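## Task

Lift the jars marked EGTA 2 M and EGTA 6 M from the cart and set both upright on the desk's mat. All other labelled containers must stay where they are, the cart must remain standing, no labelled container may touch the floor, and the robot must not topple or be left leaning.

## Robot and tools

ROBOT. A LinearBot: an omnidirectional base with a column about 1.7 m high. A carriage slides on the column (lift_m, 0 to 1 m) and holds two identical six-joint arms, left and right, each ending in a two-finger gripper. Arm bases sit roughly 0.57 m + lift_m above the floor; carriage parts hang about 0.15 m lower. A hand can reach 0.78 m from its shoulder but only about 0.38 m below its arm base. The hand is roughly 0.16 m long, 0.1 m wide (0.14 m open); fingertips taper to about 5 mm thick. Parked arm joints 1-6: 0, 0.05, 0.05, 1.45, 0, 0 (robot then about 0.85 m wide, 0.65 m long). Cameras: carriage_camera (fixed, forward, tilted about 20 degrees down), left_wrist_camera and right_wrist_camera (looking past the fingertips). All images are 896x504.

FRAMES. Base frame: origin on the floor below the base centre, x forward, y left, z up, metres. left_hand and right_hand report the point between the finger pads in this frame; quat_wxyz gives hand orientation (hand z along the fingers, fingers open along hand y; a hand pointing straight up with joints 1, 5, 6 at 0 reads 1,0,0,0). base_odometry is in the frame the base had at scene start, from wheel turns only (slip counts as travel; heading in rad, left positive, -3.142 to 3.142). Hand readings are often a bit high of the true hand, more at long reach.

TOOL move. One action per call. base: a single relative command, an offset from where the base last measured itself: translate_m (forward +, -2 to 2 m), strafe_m (left +, -2 to 2 m) or rotate_rad (counter-clockwise +, -6.3 to 6.3). joints: absolute targets, one flat object keyed by name, any subset: lift_m; left_joint1_rad -2.617 to 3.054 (turn about vertical, 0 forward, + left); left_joint2_rad 0 to 3.141 (shoulder: 0 upper arm back and level, 1.57 up, 3.14 forward); left_joint3_rad 0 to 3.141 (elbow, 0 folded, 3.14 straight); left_joint4_rad -1.57 to 1.57 (wrist pitch, + lifts fingertips); left_joint5_rad -1.57 to 1.57 (wrist yaw, + swings fingertips to the right); left_joint6_rad -2.094 to 2.094 (roll about the fingers, + clockwise seen from the forearm); left_gripper_m 0 to 0.093 (pad gap in m). The right_ keys mirror these. speeds (optional, this action only): translate_m and strafe_m 0.02-0.5 m/s, rotate_rad 0.05-1.57 rad/s, lift_m 0.08-0.25 m/s; defaults are the maxima. min_time_s (0.1-8 s) makes every arm and gripper motion take at least that long, giving straighter paths. An action ends within 15 s; a base drive times out at 14 s. cameras: list of names, or all; [] for none. Unknown keys make a call invalid; out-of-range values get it refused, and a refusal or stop cancels the rest of that reply's move, wait and finished_scene calls.

wait: seconds 0 to 10; the robot keeps its last commands. zoom_image: camera plus region [x0, y0, x1, y1] in pixels of its latest image, at most 504x504. finished_scene: scene = current scene number; ends it irreversibly, and the task must hold without the robot.

RESULTS. move says done, or the worst status word. base_status and joint_status per motion: done (for the base, wheels turned the commanded amount even if slipping); off_target (resting short, maybe still pushing); contact_stop or time_out (target dropped, holding in place); not_followed (arm targets withheld by the self-collision check, e.g. arms too close; to free, resend one arm's six readings with joint 1 turned away, then the other in a later call); limit_stop_at_motor_heat. on_its_own lists uncommanded behaviour; held at means target. motor_effort is percent of maximum, bracket = peak; a lift effort that keeps dropping while lowering means a hand rests on something. Joint torques wrap at ±28 N m on joints 1-3. Gripper closed on a hard object reads up to 5 mm under its width; on nothing, 0 to 0.002. Grip firmly by targeting about 5 mm below the first-touch reading; release by targeting well above it. Camera calibration (K, distortion, T_world_to_cam in base frame) is supplied and may be slightly off.

CAUTIONS. Arms have no contact stop: a blocked arm keeps pushing, overheats, and springs free. Heat: stretched or loaded arms warm up even while you think; MOTOR HOT appears at 75 °C, at 100 °C the arm goes limp and drops what it holds for 30-60 s. Park arms to cool. Under about 1 kg a level hand sags 7-25 cm. The robot can tip over (high carriage, outstretched or loaded arms, pushing, abrupt stops), and only pictures show a lean; never back under a table edge. After a blocked drive, back off about 0.2 m. Keep the two arms from striking or pressing each other. Avoid drops, releasing moving objects, slams and hard pushes. The simulation keeps running while you deliberate.

Each tool is called after "Emit:" by a JSON object that holds its "api" and its "payload".

## Session

Emit:
{"api": "move", "payload": {"base": {"rotate_rad": 1.57}, "joints": {"lift_m":0.43}, "cameras": ["carriage_camera"]}}

Scene clock: 3.10 s.
Joint torques (N m): left_arm=[-0.42 4.21 5.27 -0.24 0.02 -0.04] | right_arm=[0.31 3.36 6.35 -0.21 0.09 0.06]
move: done
base_odometry: x=+0.000 y=+0.000 heading=+1.570
base_status: done
joint_positions: lift_m=+0.430 left_joint1_rad=+0.005 left_joint2_rad=+0.063 left_joint3_rad=+0.036 left_joint4_rad=+1.437 left_joint5_rad=-0.025 left_joint6_rad=-0.026 left_gripper_m=+0.09397 right_joint1_rad=+0.007 right_joint2_rad=+0.030 right_joint3_rad=+0.039 right_joint4_rad=+1.440 right_joint5_rad=-0.019 right_joint6_rad=-0.003 right_gripper_m=+0.09397
joint_status: all done
motor_effort: lift_m=+42(52) drive_wheels=+8(20)
left_hand: x=+0.2650 y=+0.3089 z=+1.4369 quat_wxyz=(+0.997, -0.014, +0.080, -0.010) (m; base frame)
right_hand: x=+0.2531 y=-0.3008 z=+1.4385 quat_wxyz=(+0.998, -0.010, +0.061, +0.003) (m; base frame)
pictures: carriage_camera
camera_calibration:
carriage_camera: T_world_to_cam=[[-0.0301167, -0.999264, -0.0237735, 0.0376858], [-0.352417, 0.0328724, -0.935266, 1.38078], [0.935359, -0.0197889, -0.353147, 0.379165], [0, 0, 0, 1]] pos_world=[0.133088, -0.000228057, 1.42619]

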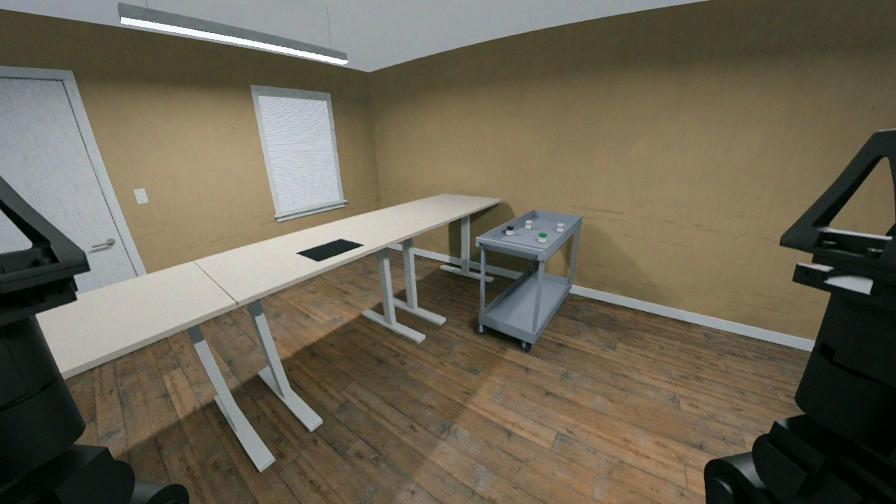

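Emit:
{"api": "move", "payload": {"base": {"rotate_rad": 0.95}, "cameras": ["carriage_camera"]}}

Scene clock: 6.70 s.
Joint torques (N m): left_arm=[-0.47 4.22 5.27 -0.25 0.02 -0.04] | right_arm=[0.21 3.36 6.35 -0.2 0.09 0.07]
move: done
base_odometry: x=+0.000 y=+0.000 heading=+2.519
base_status: done
joint_positions: lift_m=+0.430 left_joint1_rad=+0.005 left_joint2_rad=+0.063 left_joint3_rad=+0.036 left_joint4_rad=+1.437 left_joint5_rad=-0.025 left_joint6_rad=-0.026 left_gripper_m=+0.09397 right_joint1_rad=+0.007 right_joint2_rad=+0.030 right_joint3_rad=+0.039 right_joint4_rad=+1.439 right_joint5_rad=-0.019 right_joint6_rad=-0.003 right_gripper_m=+0.09397
joint_status: not commanded
motor_effort: lift_m=+42(43) drive_wheels=+8(19)
left_hand: x=+0.2650 y=+0.3089 z=+1.4369 quat_wxyz=(+0.997, -0.014, +0.080, -0.010) (m; base frame)
right_hand: x=+0.2532 y=-0.3008 z=+1.4385 quat_wxyz=(+0.998, -0.010, +0.061, +0.003) (m; base frame)
pictures: carriage_camera
camera_calibration:
carriage_camera: T_world_to_cam=[[-0.0301167, -0.999264, -0.0237735, 0.0376858], [-0.352417, 0.0328724, -0.935266, 1.38078], [0.935359, -0.0197889, -0.353147, 0.379165], [0, 0, 0, 1]] pos_world=[0.133088, -0.000228057, 1.42619]

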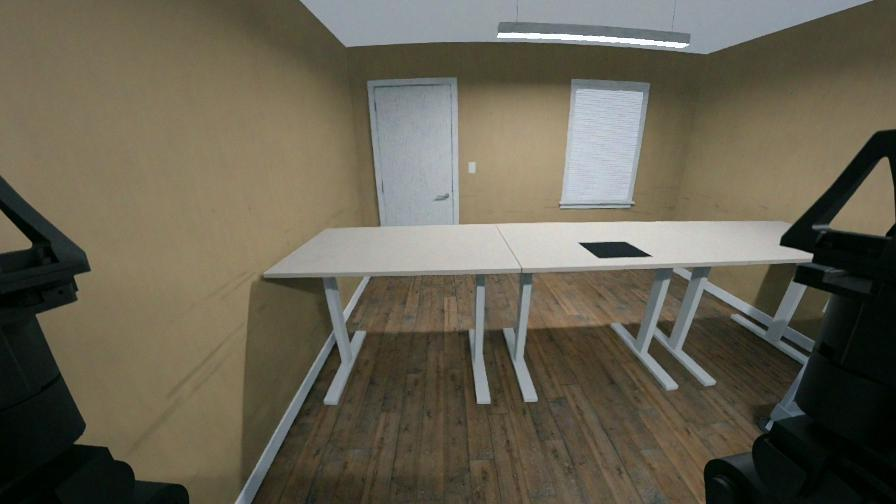

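Emit:
{"api": "move", "payload": {"base": {"rotate_rad": -0.027}, "cameras": []}}

Emit:
{"api": "move", "payload": {"base": {"strafe_m": -1.5}, "cameras": ["carriage_camera"]}}

Emit:
{"api": "zoom_image", "payload": {"camera": "carriage_camera", "region": [440, 280, 720, 440]}}

Scene clock: 8.87 s.
Joint torques (N m): left_arm=[-0.43 4.21 5.29 -0.24 0.02 -0.04] | right_arm=[0.2 3.37 6.35 -0.21 0.08 0.07]
move: done
base_odometry: x=+0.000 y=+0.000 heading=+2.492
base_status: done
joint_positions: lift_m=+0.430 left_joint1_rad=+0.005 left_joint2_rad=+0.063 left_joint3_rad=+0.036 left_joint4_rad=+1.438 left_joint5_rad=-0.025 left_joint6_rad=-0.026 left_gripper_m=+0.09397 right_joint1_rad=+0.007 right_joint2_rad=+0.030 right_joint3_rad=+0.039 right_joint4_rad=+1.439 right_joint5_rad=-0.019 right_joint6_rad=-0.003 right_gripper_m=+0.09397
joint_status: not commanded
motor_effort: lift_m=+43(43) drive_wheels=+5(12)
left_hand: x=+0.2649 y=+0.3089 z=+1.4369 quat_wxyz=(+0.997, -0.014, +0.080, -0.010) (m; base frame)
right_hand: x=+0.2532 y=-0.3008 z=+1.4385 quat_wxyz=(+0.998, -0.010, +0.061, +0.003) (m; base frame)
pictures: none
No camera images: "cameras" was empty.

Scene clock: 14.13 s.
Joint torques (N m): left_arm=[-0.47 4.19 5.27 -0.25 0.03 -0.04] | right_arm=[0.2 3.36 6.38 -0.21 0.07 0.06]
move: done
base_odometry: x=+0.906 y=+1.196 heading=+2.493
base_status: done
joint_positions: lift_m=+0.430 left_joint1_rad=+0.005 left_joint2_rad=+0.063 left_joint3_rad=+0.036 left_joint4_rad=+1.438 left_joint5_rad=-0.025 left_joint6_rad=-0.026 left_gripper_m=+0.09397 right_joint1_rad=+0.008 right_joint2_rad=+0.030 right_joint3_rad=+0.039 right_joint4_rad=+1.439 right_joint5_rad=-0.019 right_joint6_rad=-0.003 right_gripper_m=+0.09397
joint_status: not commanded
motor_effort: lift_m=+42(43) drive_wheels=-4(24)
left_hand: x=+0.2649 y=+0.3089 z=+1.4369 quat_wxyz=(+0.997, -0.014, +0.080, -0.010) (m; base frame)
right_hand: x=+0.2532 y=-0.3008 z=+1.4385 quat_wxyz=(+0.998, -0.010, +0.061, +0.003) (m; base frame)
pictures: carriage_camera
camera_calibration:
carriage_camera: T_world_to_cam=[[-0.0301167, -0.999264, -0.0237735, 0.0376858], [-0.352417, 0.0328724, -0.935266, 1.38078], [0.935359, -0.0197889, -0.353147, 0.379165], [0, 0, 0, 1]] pos_world=[0.133088, -0.000228057, 1.42619]

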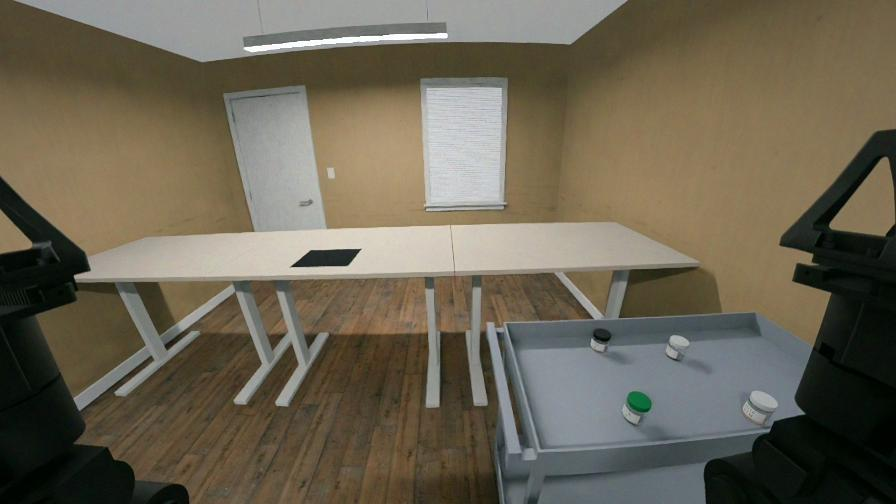

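Scaled by 1.800.

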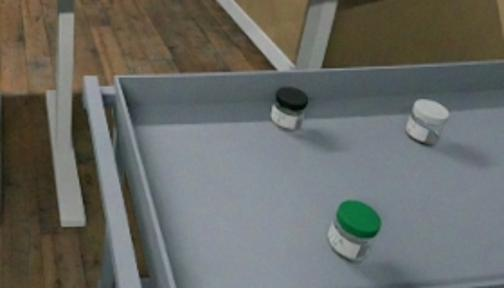

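Emit:
{"api": "move", "payload": {}}

Emit:
{"api": "zoom_image", "payload": {"camera": "carriage_camera", "region": [580, 325, 630, 425]}}

Emit:
{"api": "zoom_image", "payload": {"camera": "carriage_camera", "region": [650, 330, 710, 380]}}

Emit:
{"api": "zoom_image", "payload": {"camera": "carriage_camera", "region": [600, 385, 680, 445]}}

Emit:
{"api": "zoom_image", "payload": {"camera": "carriage_camera", "region": [720, 380, 800, 440]}}

Scene clock: 18.70 s.
Joint torques (N m): left_arm=[-0.44 4.19 5.27 -0.24 0.02 -0.04] | right_arm=[0.18 3.36 6.35 -0.2 0.08 0.06]
base_odometry: x=+0.906 y=+1.196 heading=+2.493
base_status: done
joint_positions: lift_m=+0.430 left_joint1_rad=+0.005 left_joint2_rad=+0.063 left_joint3_rad=+0.036 left_joint4_rad=+1.438 left_joint5_rad=-0.025 left_joint6_rad=-0.026 left_gripper_m=+0.09397 right_joint1_rad=+0.008 right_joint2_rad=+0.030 right_joint3_rad=+0.039 right_joint4_rad=+1.439 right_joint5_rad=-0.019 right_joint6_rad=-0.003 right_gripper_m=+0.09397
joint_status: not commanded
motor_effort: lift_m=+43(43) drive_wheels=-3(24)
left_hand: x=+0.2649 y=+0.3089 z=+1.4369 quat_wxyz=(+0.997, -0.014, +0.080, -0.010) (m; base frame)
right_hand: x=+0.2532 y=-0.3008 z=+1.4385 quat_wxyz=(+0.998, -0.010, +0.061, +0.003) (m; base frame)
pictures: carriage_camera, left_wrist_camera, right_wrist_camera
camera_calibration:
carriage_camera: T_world_to_cam=[[-0.0301167, -0.999264, -0.0237735, 0.0376858], [-0.352417, 0.0328724, -0.935266, 1.38078], [0.935359, -0.0197889, -0.353147, 0.379165], [0, 0, 0, 1]] pos_world=[0.133088, -0.000228057, 1.42619]
left_wrist_camera: T_world_to_cam=[[-0.00636599, -0.999939, 0.00900411, 0.299573], [0.695003, -0.0108983, -0.718924, 0.856242], [0.718978, 0.00168123, 0.695031, -1.06761], [0, 0, 0, 1]] pos_world=[0.174408, 0.310682, 1.3549]
right_wrist_camera: T_world_to_cam=[[0.0709342, -0.997481, 0.00066135, -0.314885], [0.75504, 0.0532602, -0.653512, 0.77179], [0.65183, 0.0468557, 0.756916, -1.11669], [0, 0, 0, 1]] pos_world=[0.167494, -0.302874, 1.34982]

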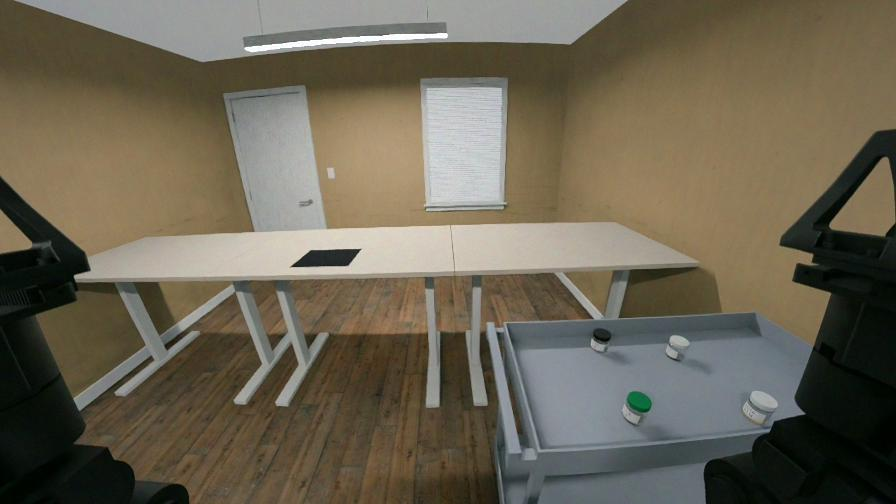

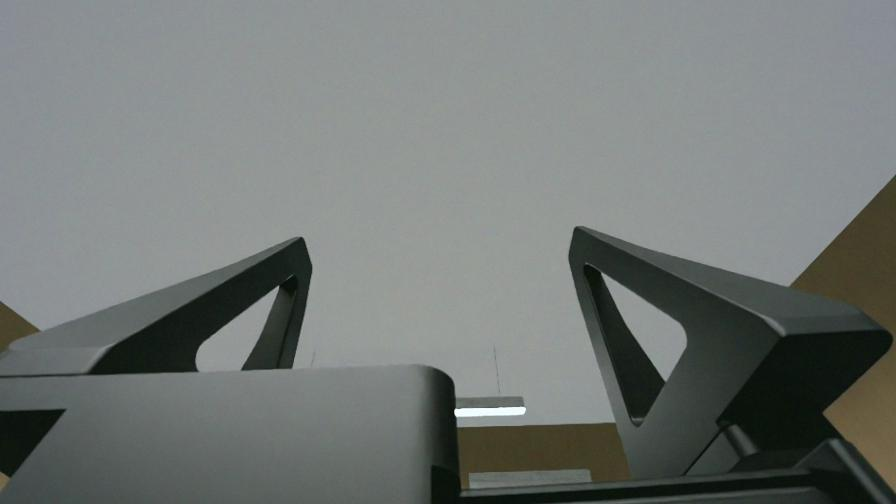

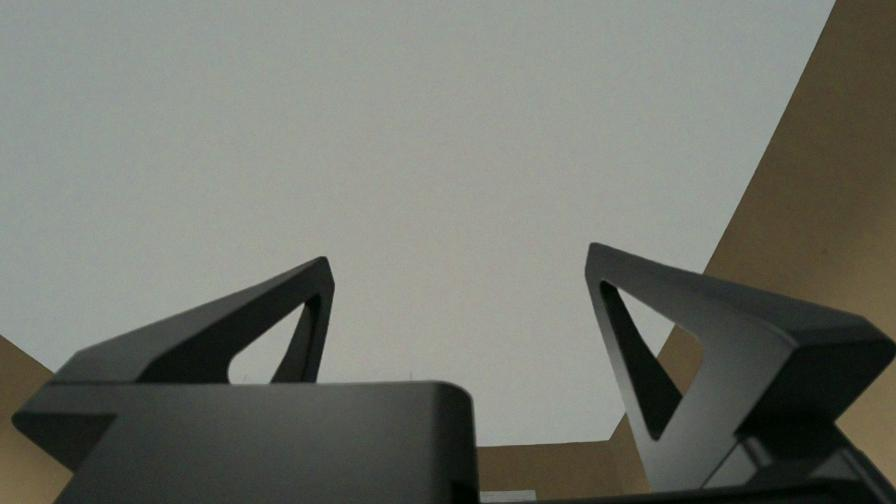

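Scaled by 5.040.

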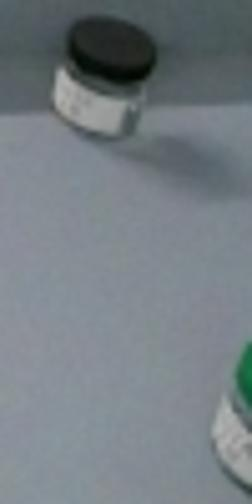

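Scaled by 8.400.

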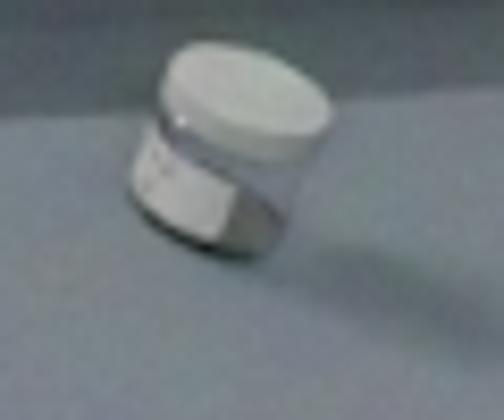

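Scaled by 6.300.

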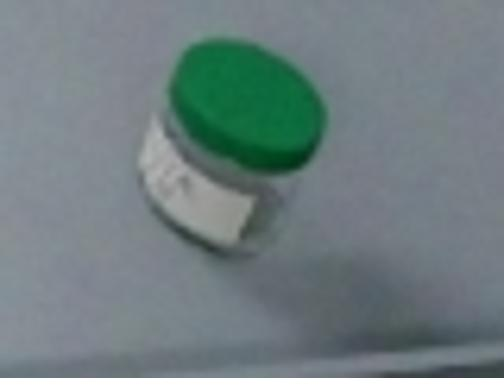

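Scaled by 6.300.

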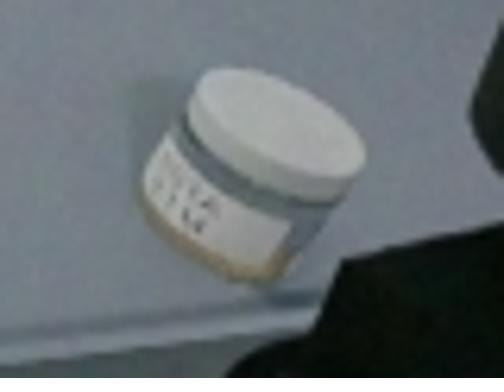

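Emit:
{"api": "move", "payload": {"base": {"strafe_m":-0.32}, "joints": {"lift_m":0.27}, "cameras": ["carriage_camera"]}}

Emit:
{"api": "zoom_image", "payload": {"camera": "carriage_camera", "region": [440, 320, 520, 380]}}

Emit:
{"api": "zoom_image", "payload": {"camera": "carriage_camera", "region": [540, 320, 640, 380]}}

Emit:
{"api": "zoom_image", "payload": {"camera": "carriage_camera", "region": [440, 380, 560, 440]}}

Emit:
{"api": "zoom_image", "payload": {"camera": "carriage_camera", "region": [600, 370, 700, 430]}}

Scene clock: 22.13 s.
Joint torques (N m): left_arm=[-0.65 4.23 5.27 -0.24 0.02 -0.04] | right_arm=[-0.05 3.37 6.37 -0.19 0.13 0.06]
move: done
base_odometry: x=+1.099 y=+1.451 heading=+2.494
base_status: done
joint_positions: lift_m=+0.270 left_joint1_rad=+0.006 left_joint2_rad=+0.063 left_joint3_rad=+0.036 left_joint4_rad=+1.438 left_joint5_rad=-0.025 left_joint6_rad=-0.026 left_gripper_m=+0.09397 right_joint1_rad=+0.008 right_joint2_rad=+0.030 right_joint3_rad=+0.039 right_joint4_rad=+1.439 right_joint5_rad=-0.019 right_joint6_rad=-0.003 right_gripper_m=+0.09397
joint_status: all done
motor_effort: lift_m=+36(37) drive_wheels=-3(22)
left_hand: x=+0.2648 y=+0.3089 z=+1.2775 quat_wxyz=(+0.997, -0.014, +0.080, -0.009) (m; base frame)
right_hand: x=+0.2532 y=-0.3008 z=+1.2790 quat_wxyz=(+0.998, -0.010, +0.061, +0.003) (m; base frame)
pictures: carriage_camera
camera_calibration:
carriage_camera: T_world_to_cam=[[-0.0301167, -0.999264, -0.0237735, 0.0338949], [-0.352417, 0.0328724, -0.935266, 1.23164], [0.935359, -0.0197889, -0.353147, 0.322853], [0, 0, 0, 1]] pos_world=[0.133088, -0.000228057, 1.26673]

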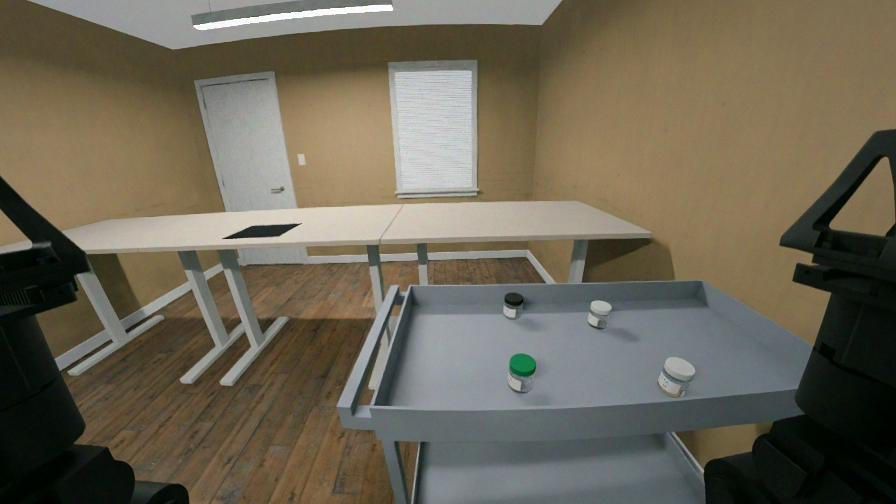

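Scaled by 6.300.

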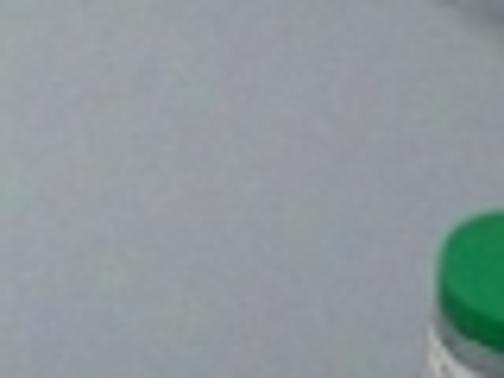

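Scaled by 5.040.

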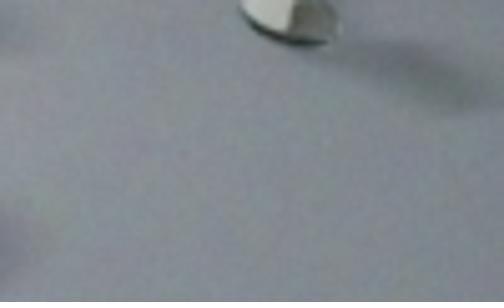

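Scaled by 4.200.

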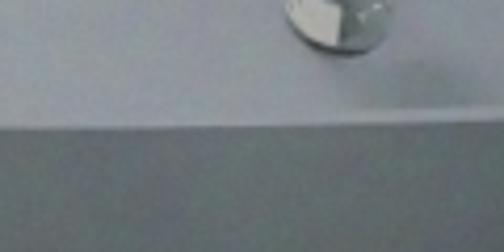

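Scaled by 5.040.

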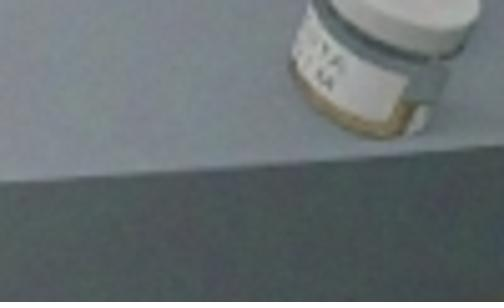

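Emit:
{"api": "zoom_image", "payload": {"camera": "carriage_camera", "region": [498, 286, 530, 324]}}

Emit:
{"api": "zoom_image", "payload": {"camera": "carriage_camera", "region": [580, 295, 618, 333]}}

Emit:
{"api": "zoom_image", "payload": {"camera": "carriage_camera", "region": [502, 350, 542, 398]}}

Emit:
{"api": "zoom_image", "payload": {"camera": "carriage_camera", "region": [654, 352, 700, 402]}}

Scaled by 13.263.

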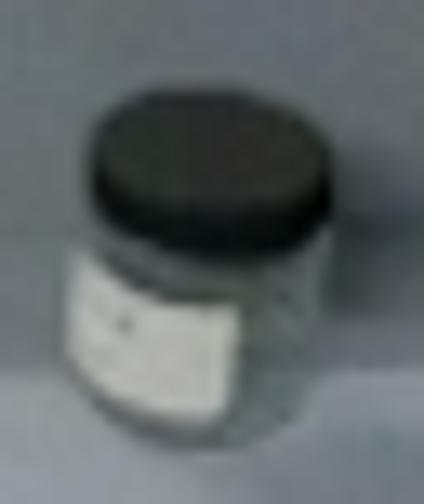

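Scaled by 13.263.

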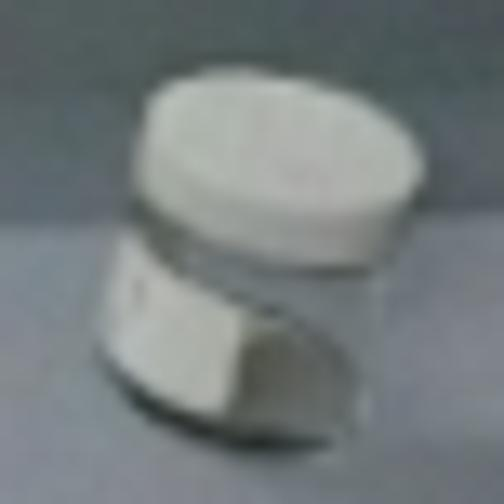

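Scaled by 10.500.

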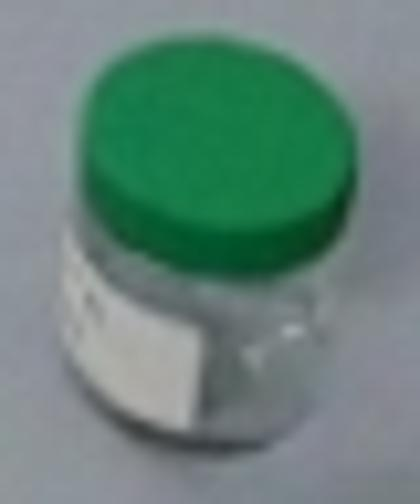

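Scaled by 10.080.

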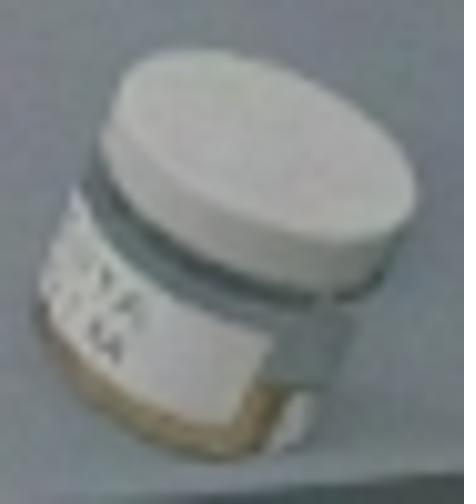

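Emit:
{"api": "move", "payload": {"joints": {"left_joint1_rad":-0.3,"left_joint2_rad":1.8,"left_joint3_rad":1.7,"left_joint4_rad":0.1,"left_joint5_rad":0.9,"lift_m":0.3}, "cameras": ["left_wrist_camera","carriage_camera"]}}

Emit:
{"api": "zoom_image", "payload": {"camera": "left_wrist_camera", "region": [200, 0, 700, 280]}}

Scene clock: 26.70 s.
Joint torques (N m): left_arm=[-0.77 -10.73 9.52 1.63 0.11 -0.04] | right_arm=[0.16 3.33 6.35 -0.2 0.09 0.06]
move: done
base_odometry: x=+1.099 y=+1.451 heading=+2.494
base_status: not commanded
joint_positions: lift_m=+0.300 left_joint1_rad=-0.296 left_joint2_rad=+1.799 left_joint3_rad=+1.663 left_joint4_rad=+0.105 left_joint5_rad=+0.886 left_joint6_rad=-0.026 left_gripper_m=+0.09398 right_joint1_rad=+0.008 right_joint2_rad=+0.030 right_joint3_rad=+0.039 right_joint4_rad=+1.439 right_joint5_rad=-0.019 right_joint6_rad=-0.003 right_gripper_m=+0.09397
joint_status: all done
motor_effort: lift_m=+42(52) drive_wheels=-3(7)
left_hand: x=+0.6746 y=+0.0273 z=+1.2721 quat_wxyz=(+0.571, +0.383, +0.603, -0.405) (m; base frame)
right_hand: x=+0.2532 y=-0.3008 z=+1.3085 quat_wxyz=(+0.998, -0.010, +0.061, +0.003) (m; base frame)
pictures: carriage_camera, left_wrist_camera
camera_calibration:
carriage_camera: T_world_to_cam=[[-0.0301167, -0.999264, -0.0237735, 0.0345951], [-0.352417, 0.0328724, -0.935266, 1.25919], [0.935359, -0.0197889, -0.353147, 0.333254], [0, 0, 0, 1]] pos_world=[0.133088, -0.000228057, 1.29618]
left_wrist_camera: T_world_to_cam=[[-0.931248, -0.362497, 0.0370519, 0.592902], [-0.24987, 0.561265, -0.789016, 1.16091], [0.26522, -0.744028, -0.613254, 0.743507], [0, 0, 0, 1]] pos_world=[0.645023, 0.116538, 1.34997]

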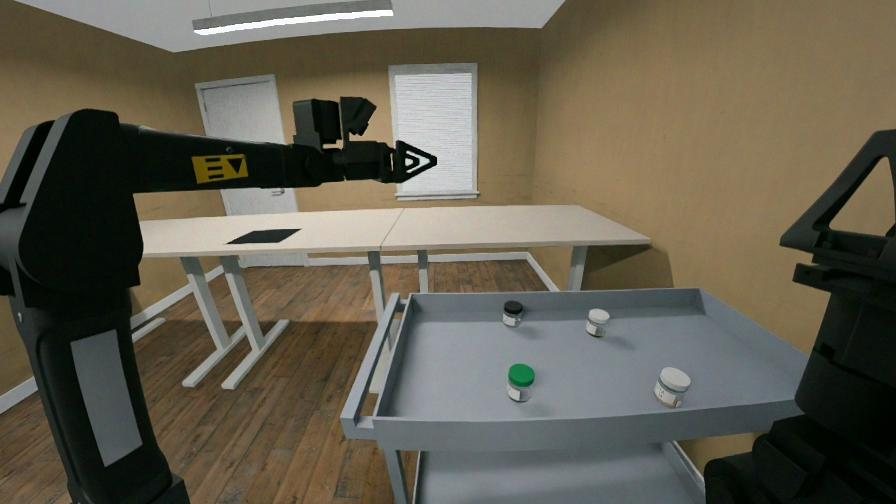

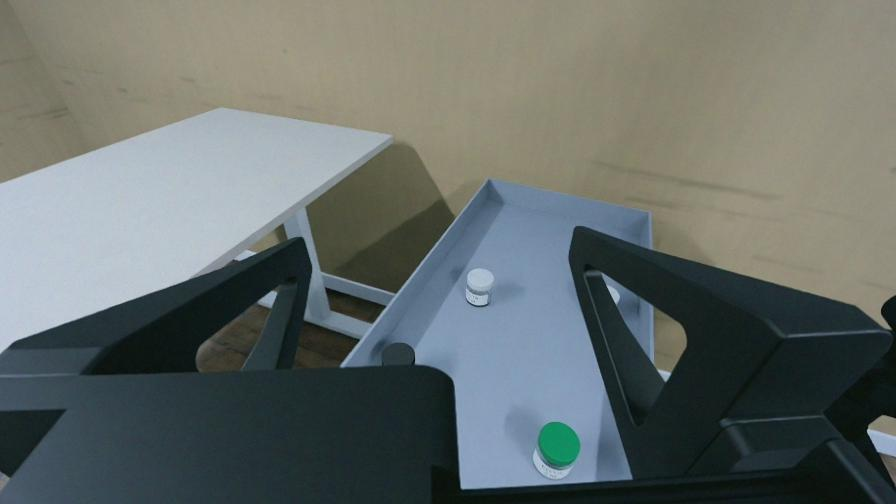

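Scaled by 1.008.

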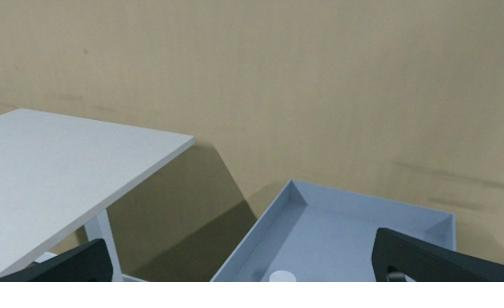

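Emit:
{"api": "zoom_image", "payload": {"camera": "left_wrist_camera", "region": [460, 262, 500, 312]}}

Emit:
{"api": "zoom_image", "payload": {"camera": "left_wrist_camera", "region": [525, 415, 590, 485]}}

Emit:
{"api": "zoom_image", "payload": {"camera": "left_wrist_camera", "region": [595, 275, 635, 315]}}

Scaled by 10.080.

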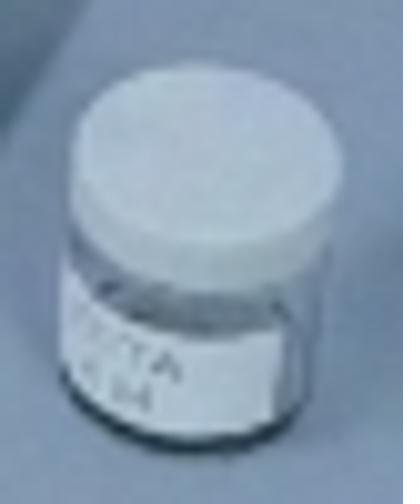

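Scaled by 7.200.

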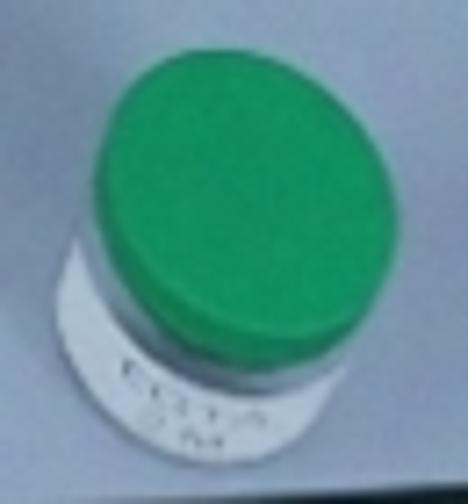

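Scaled by 12.600.

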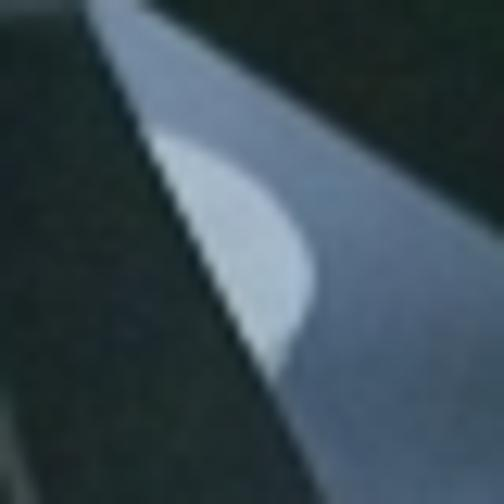

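Emit:
{"api": "move", "payload": {"base": {"strafe_m":0.12}, "joints": {"left_joint5_rad":1.15,"lift_m":0.08}, "cameras": ["left_wrist_camera","carriage_camera"]}}

Scene clock: 29.97 s.
Joint torques (N m): left_arm=[-0.91 -10.86 8.24 1.63 0.14 -0.04] | right_arm=[0.05 3.34 6.37 -0.23 0.09 0.07]
move: done
base_odometry: x=+1.027 y=+1.355 heading=+2.493
base_status: done
joint_positions: lift_m=+0.080 left_joint1_rad=-0.296 left_joint2_rad=+1.801 left_joint3_rad=+1.676 left_joint4_rad=+0.091 left_joint5_rad=+1.138 left_joint6_rad=-0.026 left_gripper_m=+0.09398 right_joint1_rad=+0.007 right_joint2_rad=+0.030 right_joint3_rad=+0.039 right_joint4_rad=+1.439 right_joint5_rad=-0.019 right_joint6_rad=-0.003 right_gripper_m=+0.09397
joint_status: all done
motor_effort: lift_m=+36(37) drive_wheels=+5(14)
left_hand: x=+0.6331 y=+0.0162 z=+1.0558 quat_wxyz=(+0.516, +0.452, +0.550, -0.476) (m; base frame)
right_hand: x=+0.2533 y=-0.3008 z=+1.0890 quat_wxyz=(+0.998, -0.010, +0.062, +0.003) (m; base frame)
pictures: carriage_camera, left_wrist_camera
camera_calibration:
carriage_camera: T_world_to_cam=[[-0.0301167, -0.999264, -0.0237735, 0.0293771], [-0.352417, 0.0328724, -0.935266, 1.05391], [0.935359, -0.0197889, -0.353147, 0.255743], [0, 0, 0, 1]] pos_world=[0.133088, -0.000228057, 1.0767]
left_wrist_camera: T_world_to_cam=[[-0.991916, -0.118958, 0.0441719, 0.585162], [-0.107347, 0.601017, -0.791994, 0.898389], [0.0676659, -0.790334, -0.608929, 0.734883], [0, 0, 0, 1]] pos_world=[0.627145, 0.110466, 1.13316]

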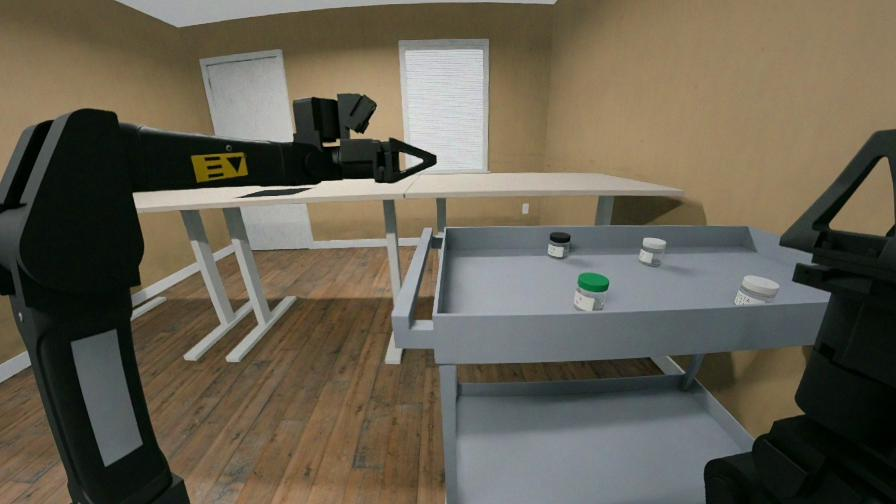

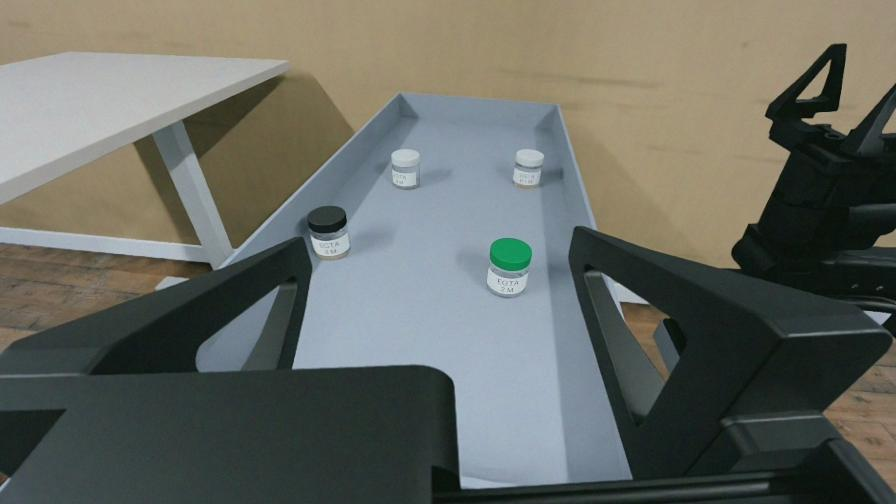

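Emit:
{"api": "zoom_image", "payload": {"camera": "left_wrist_camera", "region": [385, 140, 425, 200]}}

Emit:
{"api": "zoom_image", "payload": {"camera": "left_wrist_camera", "region": [480, 230, 540, 305]}}

Emit:
{"api": "zoom_image", "payload": {"camera": "left_wrist_camera", "region": [508, 145, 548, 195]}}

Emit:
{"api": "zoom_image", "payload": {"camera": "left_wrist_camera", "region": [300, 200, 360, 270]}}

Scaled by 8.400.

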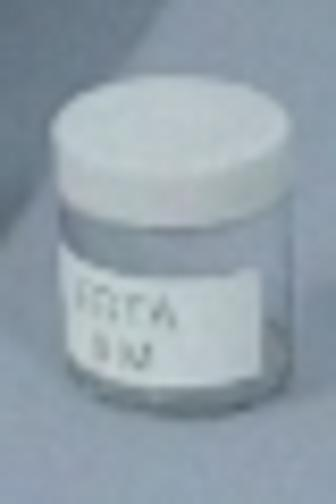

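Scaled by 6.720.

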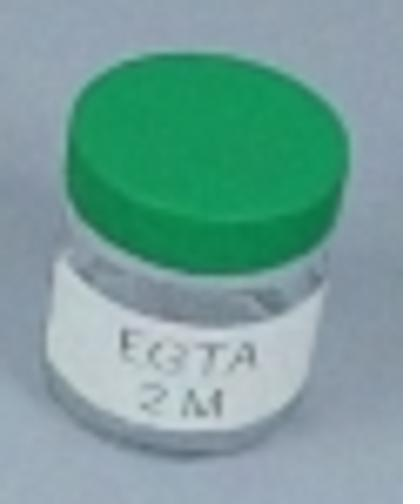

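Scaled by 10.080.

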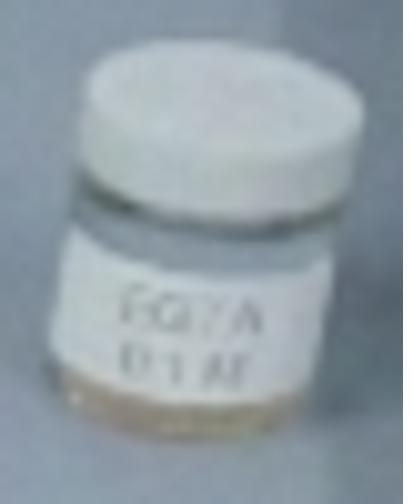

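Scaled by 7.200.

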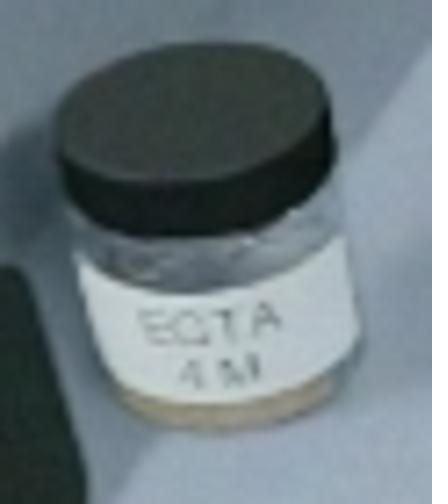

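Emit:
{"api": "move", "payload": {"base": {"strafe_m":-0.25}, "joints": {"lift_m":0.4,"left_joint1_rad":-0.9,"left_joint5_rad":0}, "cameras": []}}

Emit:
{"api": "move", "payload": {"base": {"translate_m":0.08}, "joints": {"lift_m":0.37,"left_joint1_rad":-0.9,"left_joint2_rad":2.40,"left_joint3_rad":1.90,"left_joint4_rad":-1.05,"left_joint5_rad":0,"left_joint6_rad":0,"right_joint1_rad":0,"right_joint2_rad":2.46,"right_joint3_rad":1.96,"right_joint4_rad":-1.05,"right_joint5_rad":0,"right_joint6_rad":0}}}

Scene clock: 35.17 s.
Joint torques (N m): left_arm=[-0.32 -11.45 8.68 1.94 -0.11 -0.04] | right_arm=[0.16 3.34 6.37 -0.2 0.08 0.06]
move: done
base_odometry: x=+1.177 y=+1.555 heading=+2.494
base_status: done
joint_positions: lift_m=+0.400 left_joint1_rad=-0.900 left_joint2_rad=+1.803 left_joint3_rad=+1.676 left_joint4_rad=+0.095 left_joint5_rad=+0.012 left_joint6_rad=-0.026 left_gripper_m=+0.09398 right_joint1_rad=+0.008 right_joint2_rad=+0.030 right_joint3_rad=+0.039 right_joint4_rad=+1.439 right_joint5_rad=-0.019 right_joint6_rad=-0.003 right_gripper_m=+0.09397
joint_status: all done
motor_effort: lift_m=+41(52) drive_wheels=-4(24)
left_hand: x=+0.5797 y=-0.1488 z=+1.3718 quat_wxyz=(+0.620, +0.308, +0.649, -0.314) (m; base frame)
right_hand: x=+0.2533 y=-0.3008 z=+1.4086 quat_wxyz=(+0.998, -0.010, +0.062, +0.003) (m; base frame)
pictures: none
No camera images: "cameras" was empty.

Scene clock: 37.60 s.
Joint torques (N m): left_arm=[-0.66 -13.71 7.99 0.2 -0.07 0.11] | right_arm=[-0.59 -11.71 8.34 0.37 0.23 0.1]
move: done
base_odometry: x=+1.114 y=+1.603 heading=+2.493
base_status: done
joint_positions: lift_m=+0.370 left_joint1_rad=-0.897 left_joint2_rad=+2.392 left_joint3_rad=+1.868 left_joint4_rad=-1.040 left_joint5_rad=+0.009 left_joint6_rad=-0.016 left_gripper_m=+0.09398 right_joint1_rad=+0.008 right_joint2_rad=+2.450 right_joint3_rad=+1.938 right_joint4_rad=-1.035 right_joint5_rad=-0.016 right_joint6_rad=-0.003 right_gripper_m=+0.09397
joint_status: all done
motor_effort: lift_m=+36(37) drive_wheels=-2(15)
left_hand: x=+0.5064 y=-0.0539 z=+0.9283 quat_wxyz=(+0.001, +0.427, +0.904, -0.006) (m; base frame)
right_hand: x=+0.6945 y=-0.2981 z=+0.9197 quat_wxyz=(+0.012, -0.006, +1.000, +0.008) (m; base frame)
pictures: carriage_camera, left_wrist_camera, right_wrist_camera
camera_calibration:
carriage_camera: T_world_to_cam=[[-0.0301167, -0.999264, -0.0237735, 0.036273], [-0.352417, 0.0328724, -0.935266, 1.32519], [0.935359, -0.0197889, -0.353147, 0.358178], [0, 0, 0, 1]] pos_world=[0.133088, -0.000228057, 1.36676]
left_wrist_camera: T_world_to_cam=[[-0.780114, -0.625058, 0.0269295, 0.338288], [-0.49092, 0.638249, 0.592989, -0.263522], [-0.38784, 0.449379, -0.80476, 1.08967], [0, 0, 0, 1]] pos_world=[0.557152, -0.110032, 1.02408]
right_wrist_camera: T_world_to_cam=[[-0.0547845, -0.99848, -0.00605837, -0.249894], [-0.842954, 0.0429972, 0.536265, 0.111919], [-0.535189, 0.0344859, -0.844028, 1.28129], [0, 0, 0, 1]] pos_world=[0.766384, -0.298513, 1.01991]

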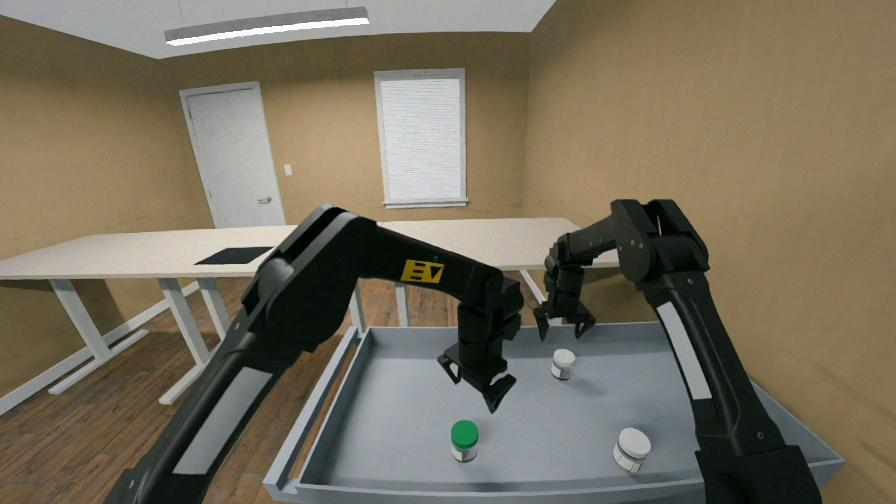

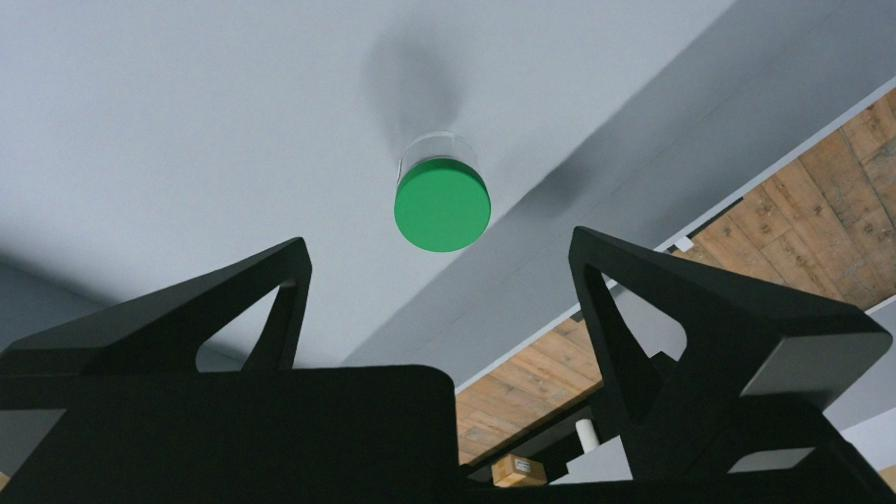

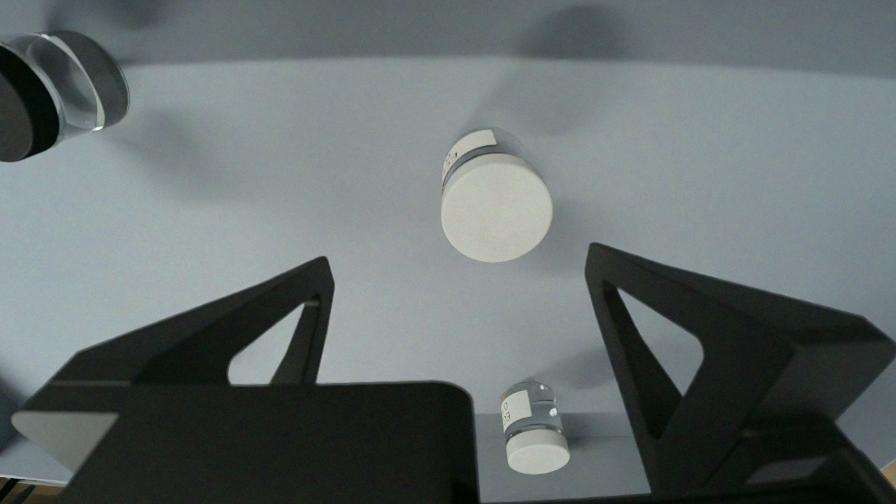

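Emit:
{"api": "move", "payload": {"joints": {"lift_m":0.325,"left_joint2_rad":2.35,"left_joint3_rad":1.80,"left_joint4_rad":-1.00,"right_joint1_rad":-0.045,"right_joint2_rad":2.44,"right_joint3_rad":1.94}, "cameras": ["left_wrist_camera","right_wrist_camera"]}}

Scene clock: 44.43 s.
Joint torques (N m): left_arm=[-0.72 -18.09 5.07 0.34 -0.07 0.1] | right_arm=[0.72 -13.45 6.52 0.38 0.2 0.1]
move: done
base_odometry: x=+1.114 y=+1.603 heading=+2.493
base_status: not commanded
joint_positions: lift_m=+0.325 left_joint1_rad=-0.897 left_joint2_rad=+2.390 left_joint3_rad=+1.802 left_joint4_rad=-1.013 left_joint5_rad=+0.009 left_joint6_rad=-0.015 left_gripper_m=+0.09398 right_joint1_rad=-0.050 right_joint2_rad=+2.450 right_joint3_rad=+1.938 right_joint4_rad=-1.041 right_joint5_rad=-0.012 right_joint6_rad=-0.003 right_gripper_m=+0.09397
joint_status: all done
motor_effort: lift_m=+37(37) drive_wheels=-3(7)
left_hand: x=+0.4974 y=-0.0425 z=+0.8685 quat_wxyz=(-0.015, +0.427, +0.904, +0.003) (m; base frame)
right_hand: x=+0.6927 y=-0.3258 z=+0.8747 quat_wxyz=(+0.009, +0.023, +1.000, +0.006) (m; base frame)
pictures: left_wrist_camera, right_wrist_camera
camera_calibration:
left_wrist_camera: T_world_to_cam=[[-0.779985, -0.625238, 0.0264778, 0.340314], [-0.47659, 0.620904, 0.622367, -0.273112], [-0.405567, 0.472818, -0.782278, 1.02324], [0, 0, 0, 1]] pos_world=[0.550269, -0.101452, 0.961421]
right_wrist_camera: T_world_to_cam=[[-0.112278, -0.993675, -0.00189387, -0.24025], [-0.835893, 0.0934191, 0.540885, 0.143208], [-0.537287, 0.0623127, -0.841095, 1.25123], [0, 0, 0, 1]] pos_world=[0.764999, -0.330076, 0.974485]

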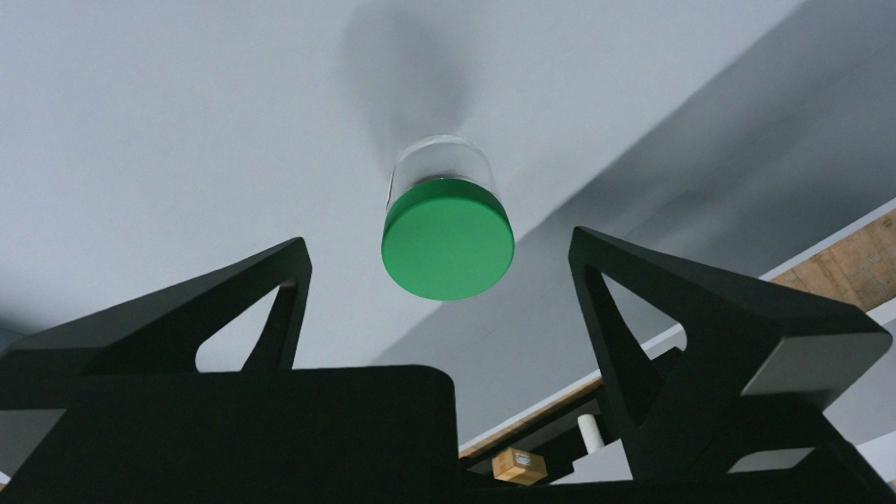

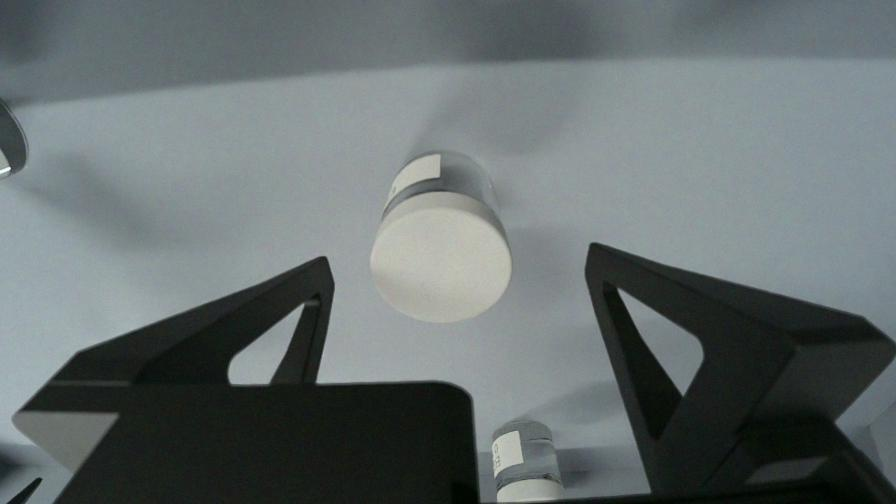

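Emit:
{"api": "move", "payload": {"joints": {"lift_m":0.256,"left_joint2_rad":2.31,"left_joint3_rad":1.77,"right_joint1_rad":-0.02,"right_joint2_rad":2.39,"right_joint3_rad":1.89}, "speeds": {"lift_m":0.12}, "cameras": ["left_wrist_camera","right_wrist_camera"]}}

Scene clock: 47.10 s.
Joint torques (N m): left_arm=[-0.69 -18.5 4.75 0.3 -0.07 0.1] | right_arm=[0.17 -15.64 5.9 0.35 0.15 0.1]
move: done
base_odometry: x=+1.114 y=+1.603 heading=+2.493
base_status: not commanded
joint_positions: lift_m=+0.256 left_joint1_rad=-0.897 left_joint2_rad=+2.356 left_joint3_rad=+1.776 left_joint4_rad=-1.008 left_joint5_rad=+0.009 left_joint6_rad=-0.015 left_gripper_m=+0.09398 right_joint1_rad=-0.020 right_joint2_rad=+2.428 right_joint3_rad=+1.895 right_joint4_rad=-1.047 right_joint5_rad=-0.008 right_joint6_rad=-0.003 right_gripper_m=+0.09397
joint_status: all done
motor_effort: lift_m=+36(36) drive_wheels=+7(7)
left_hand: x=+0.4959 y=-0.0407 z=+0.8078 quat_wxyz=(-0.010, +0.427, +0.904, +0.000) (m; base frame)
right_hand: x=+0.6812 y=-0.3125 z=+0.8049 quat_wxyz=(-0.005, +0.009, +1.000, +0.004) (m; base frame)
pictures: left_wrist_camera, right_wrist_camera
camera_calibration:
left_wrist_camera: T_world_to_cam=[[-0.780438, -0.624671, 0.0265113, 0.342146], [-0.481343, 0.627349, 0.612162, -0.226338], [-0.399032, 0.464993, -0.790288, 0.977216], [0, 0, 0, 1]] pos_world=[0.548017, -0.0986771, 0.901767]
right_wrist_camera: T_world_to_cam=[[-0.083035, -0.996539, 0.00399049, -0.25397], [-0.823277, 0.0708535, 0.5632, 0.13645], [-0.561533, 0.04348, -0.826311, 1.18423], [0, 0, 0, 1]] pos_world=[0.75623, -0.314249, 0.902704]

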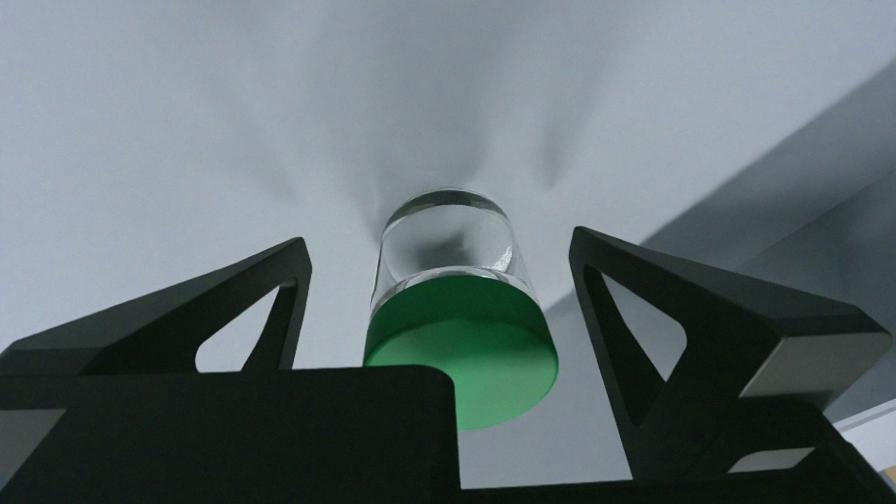

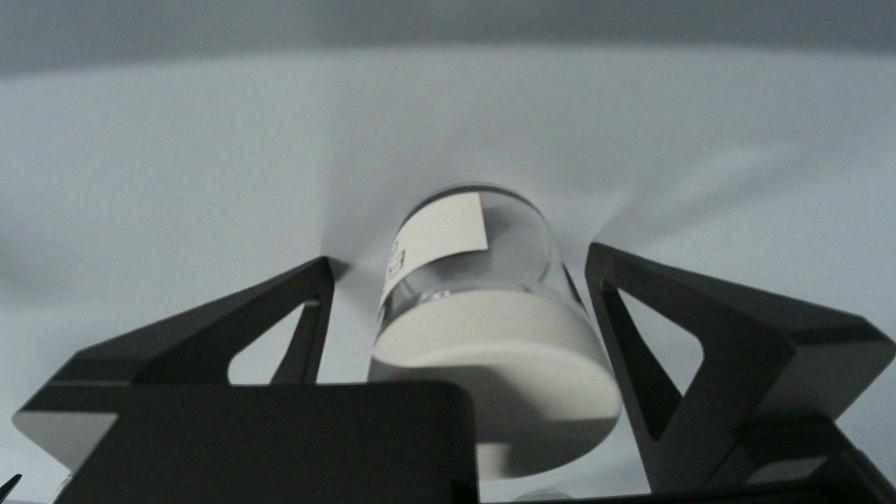

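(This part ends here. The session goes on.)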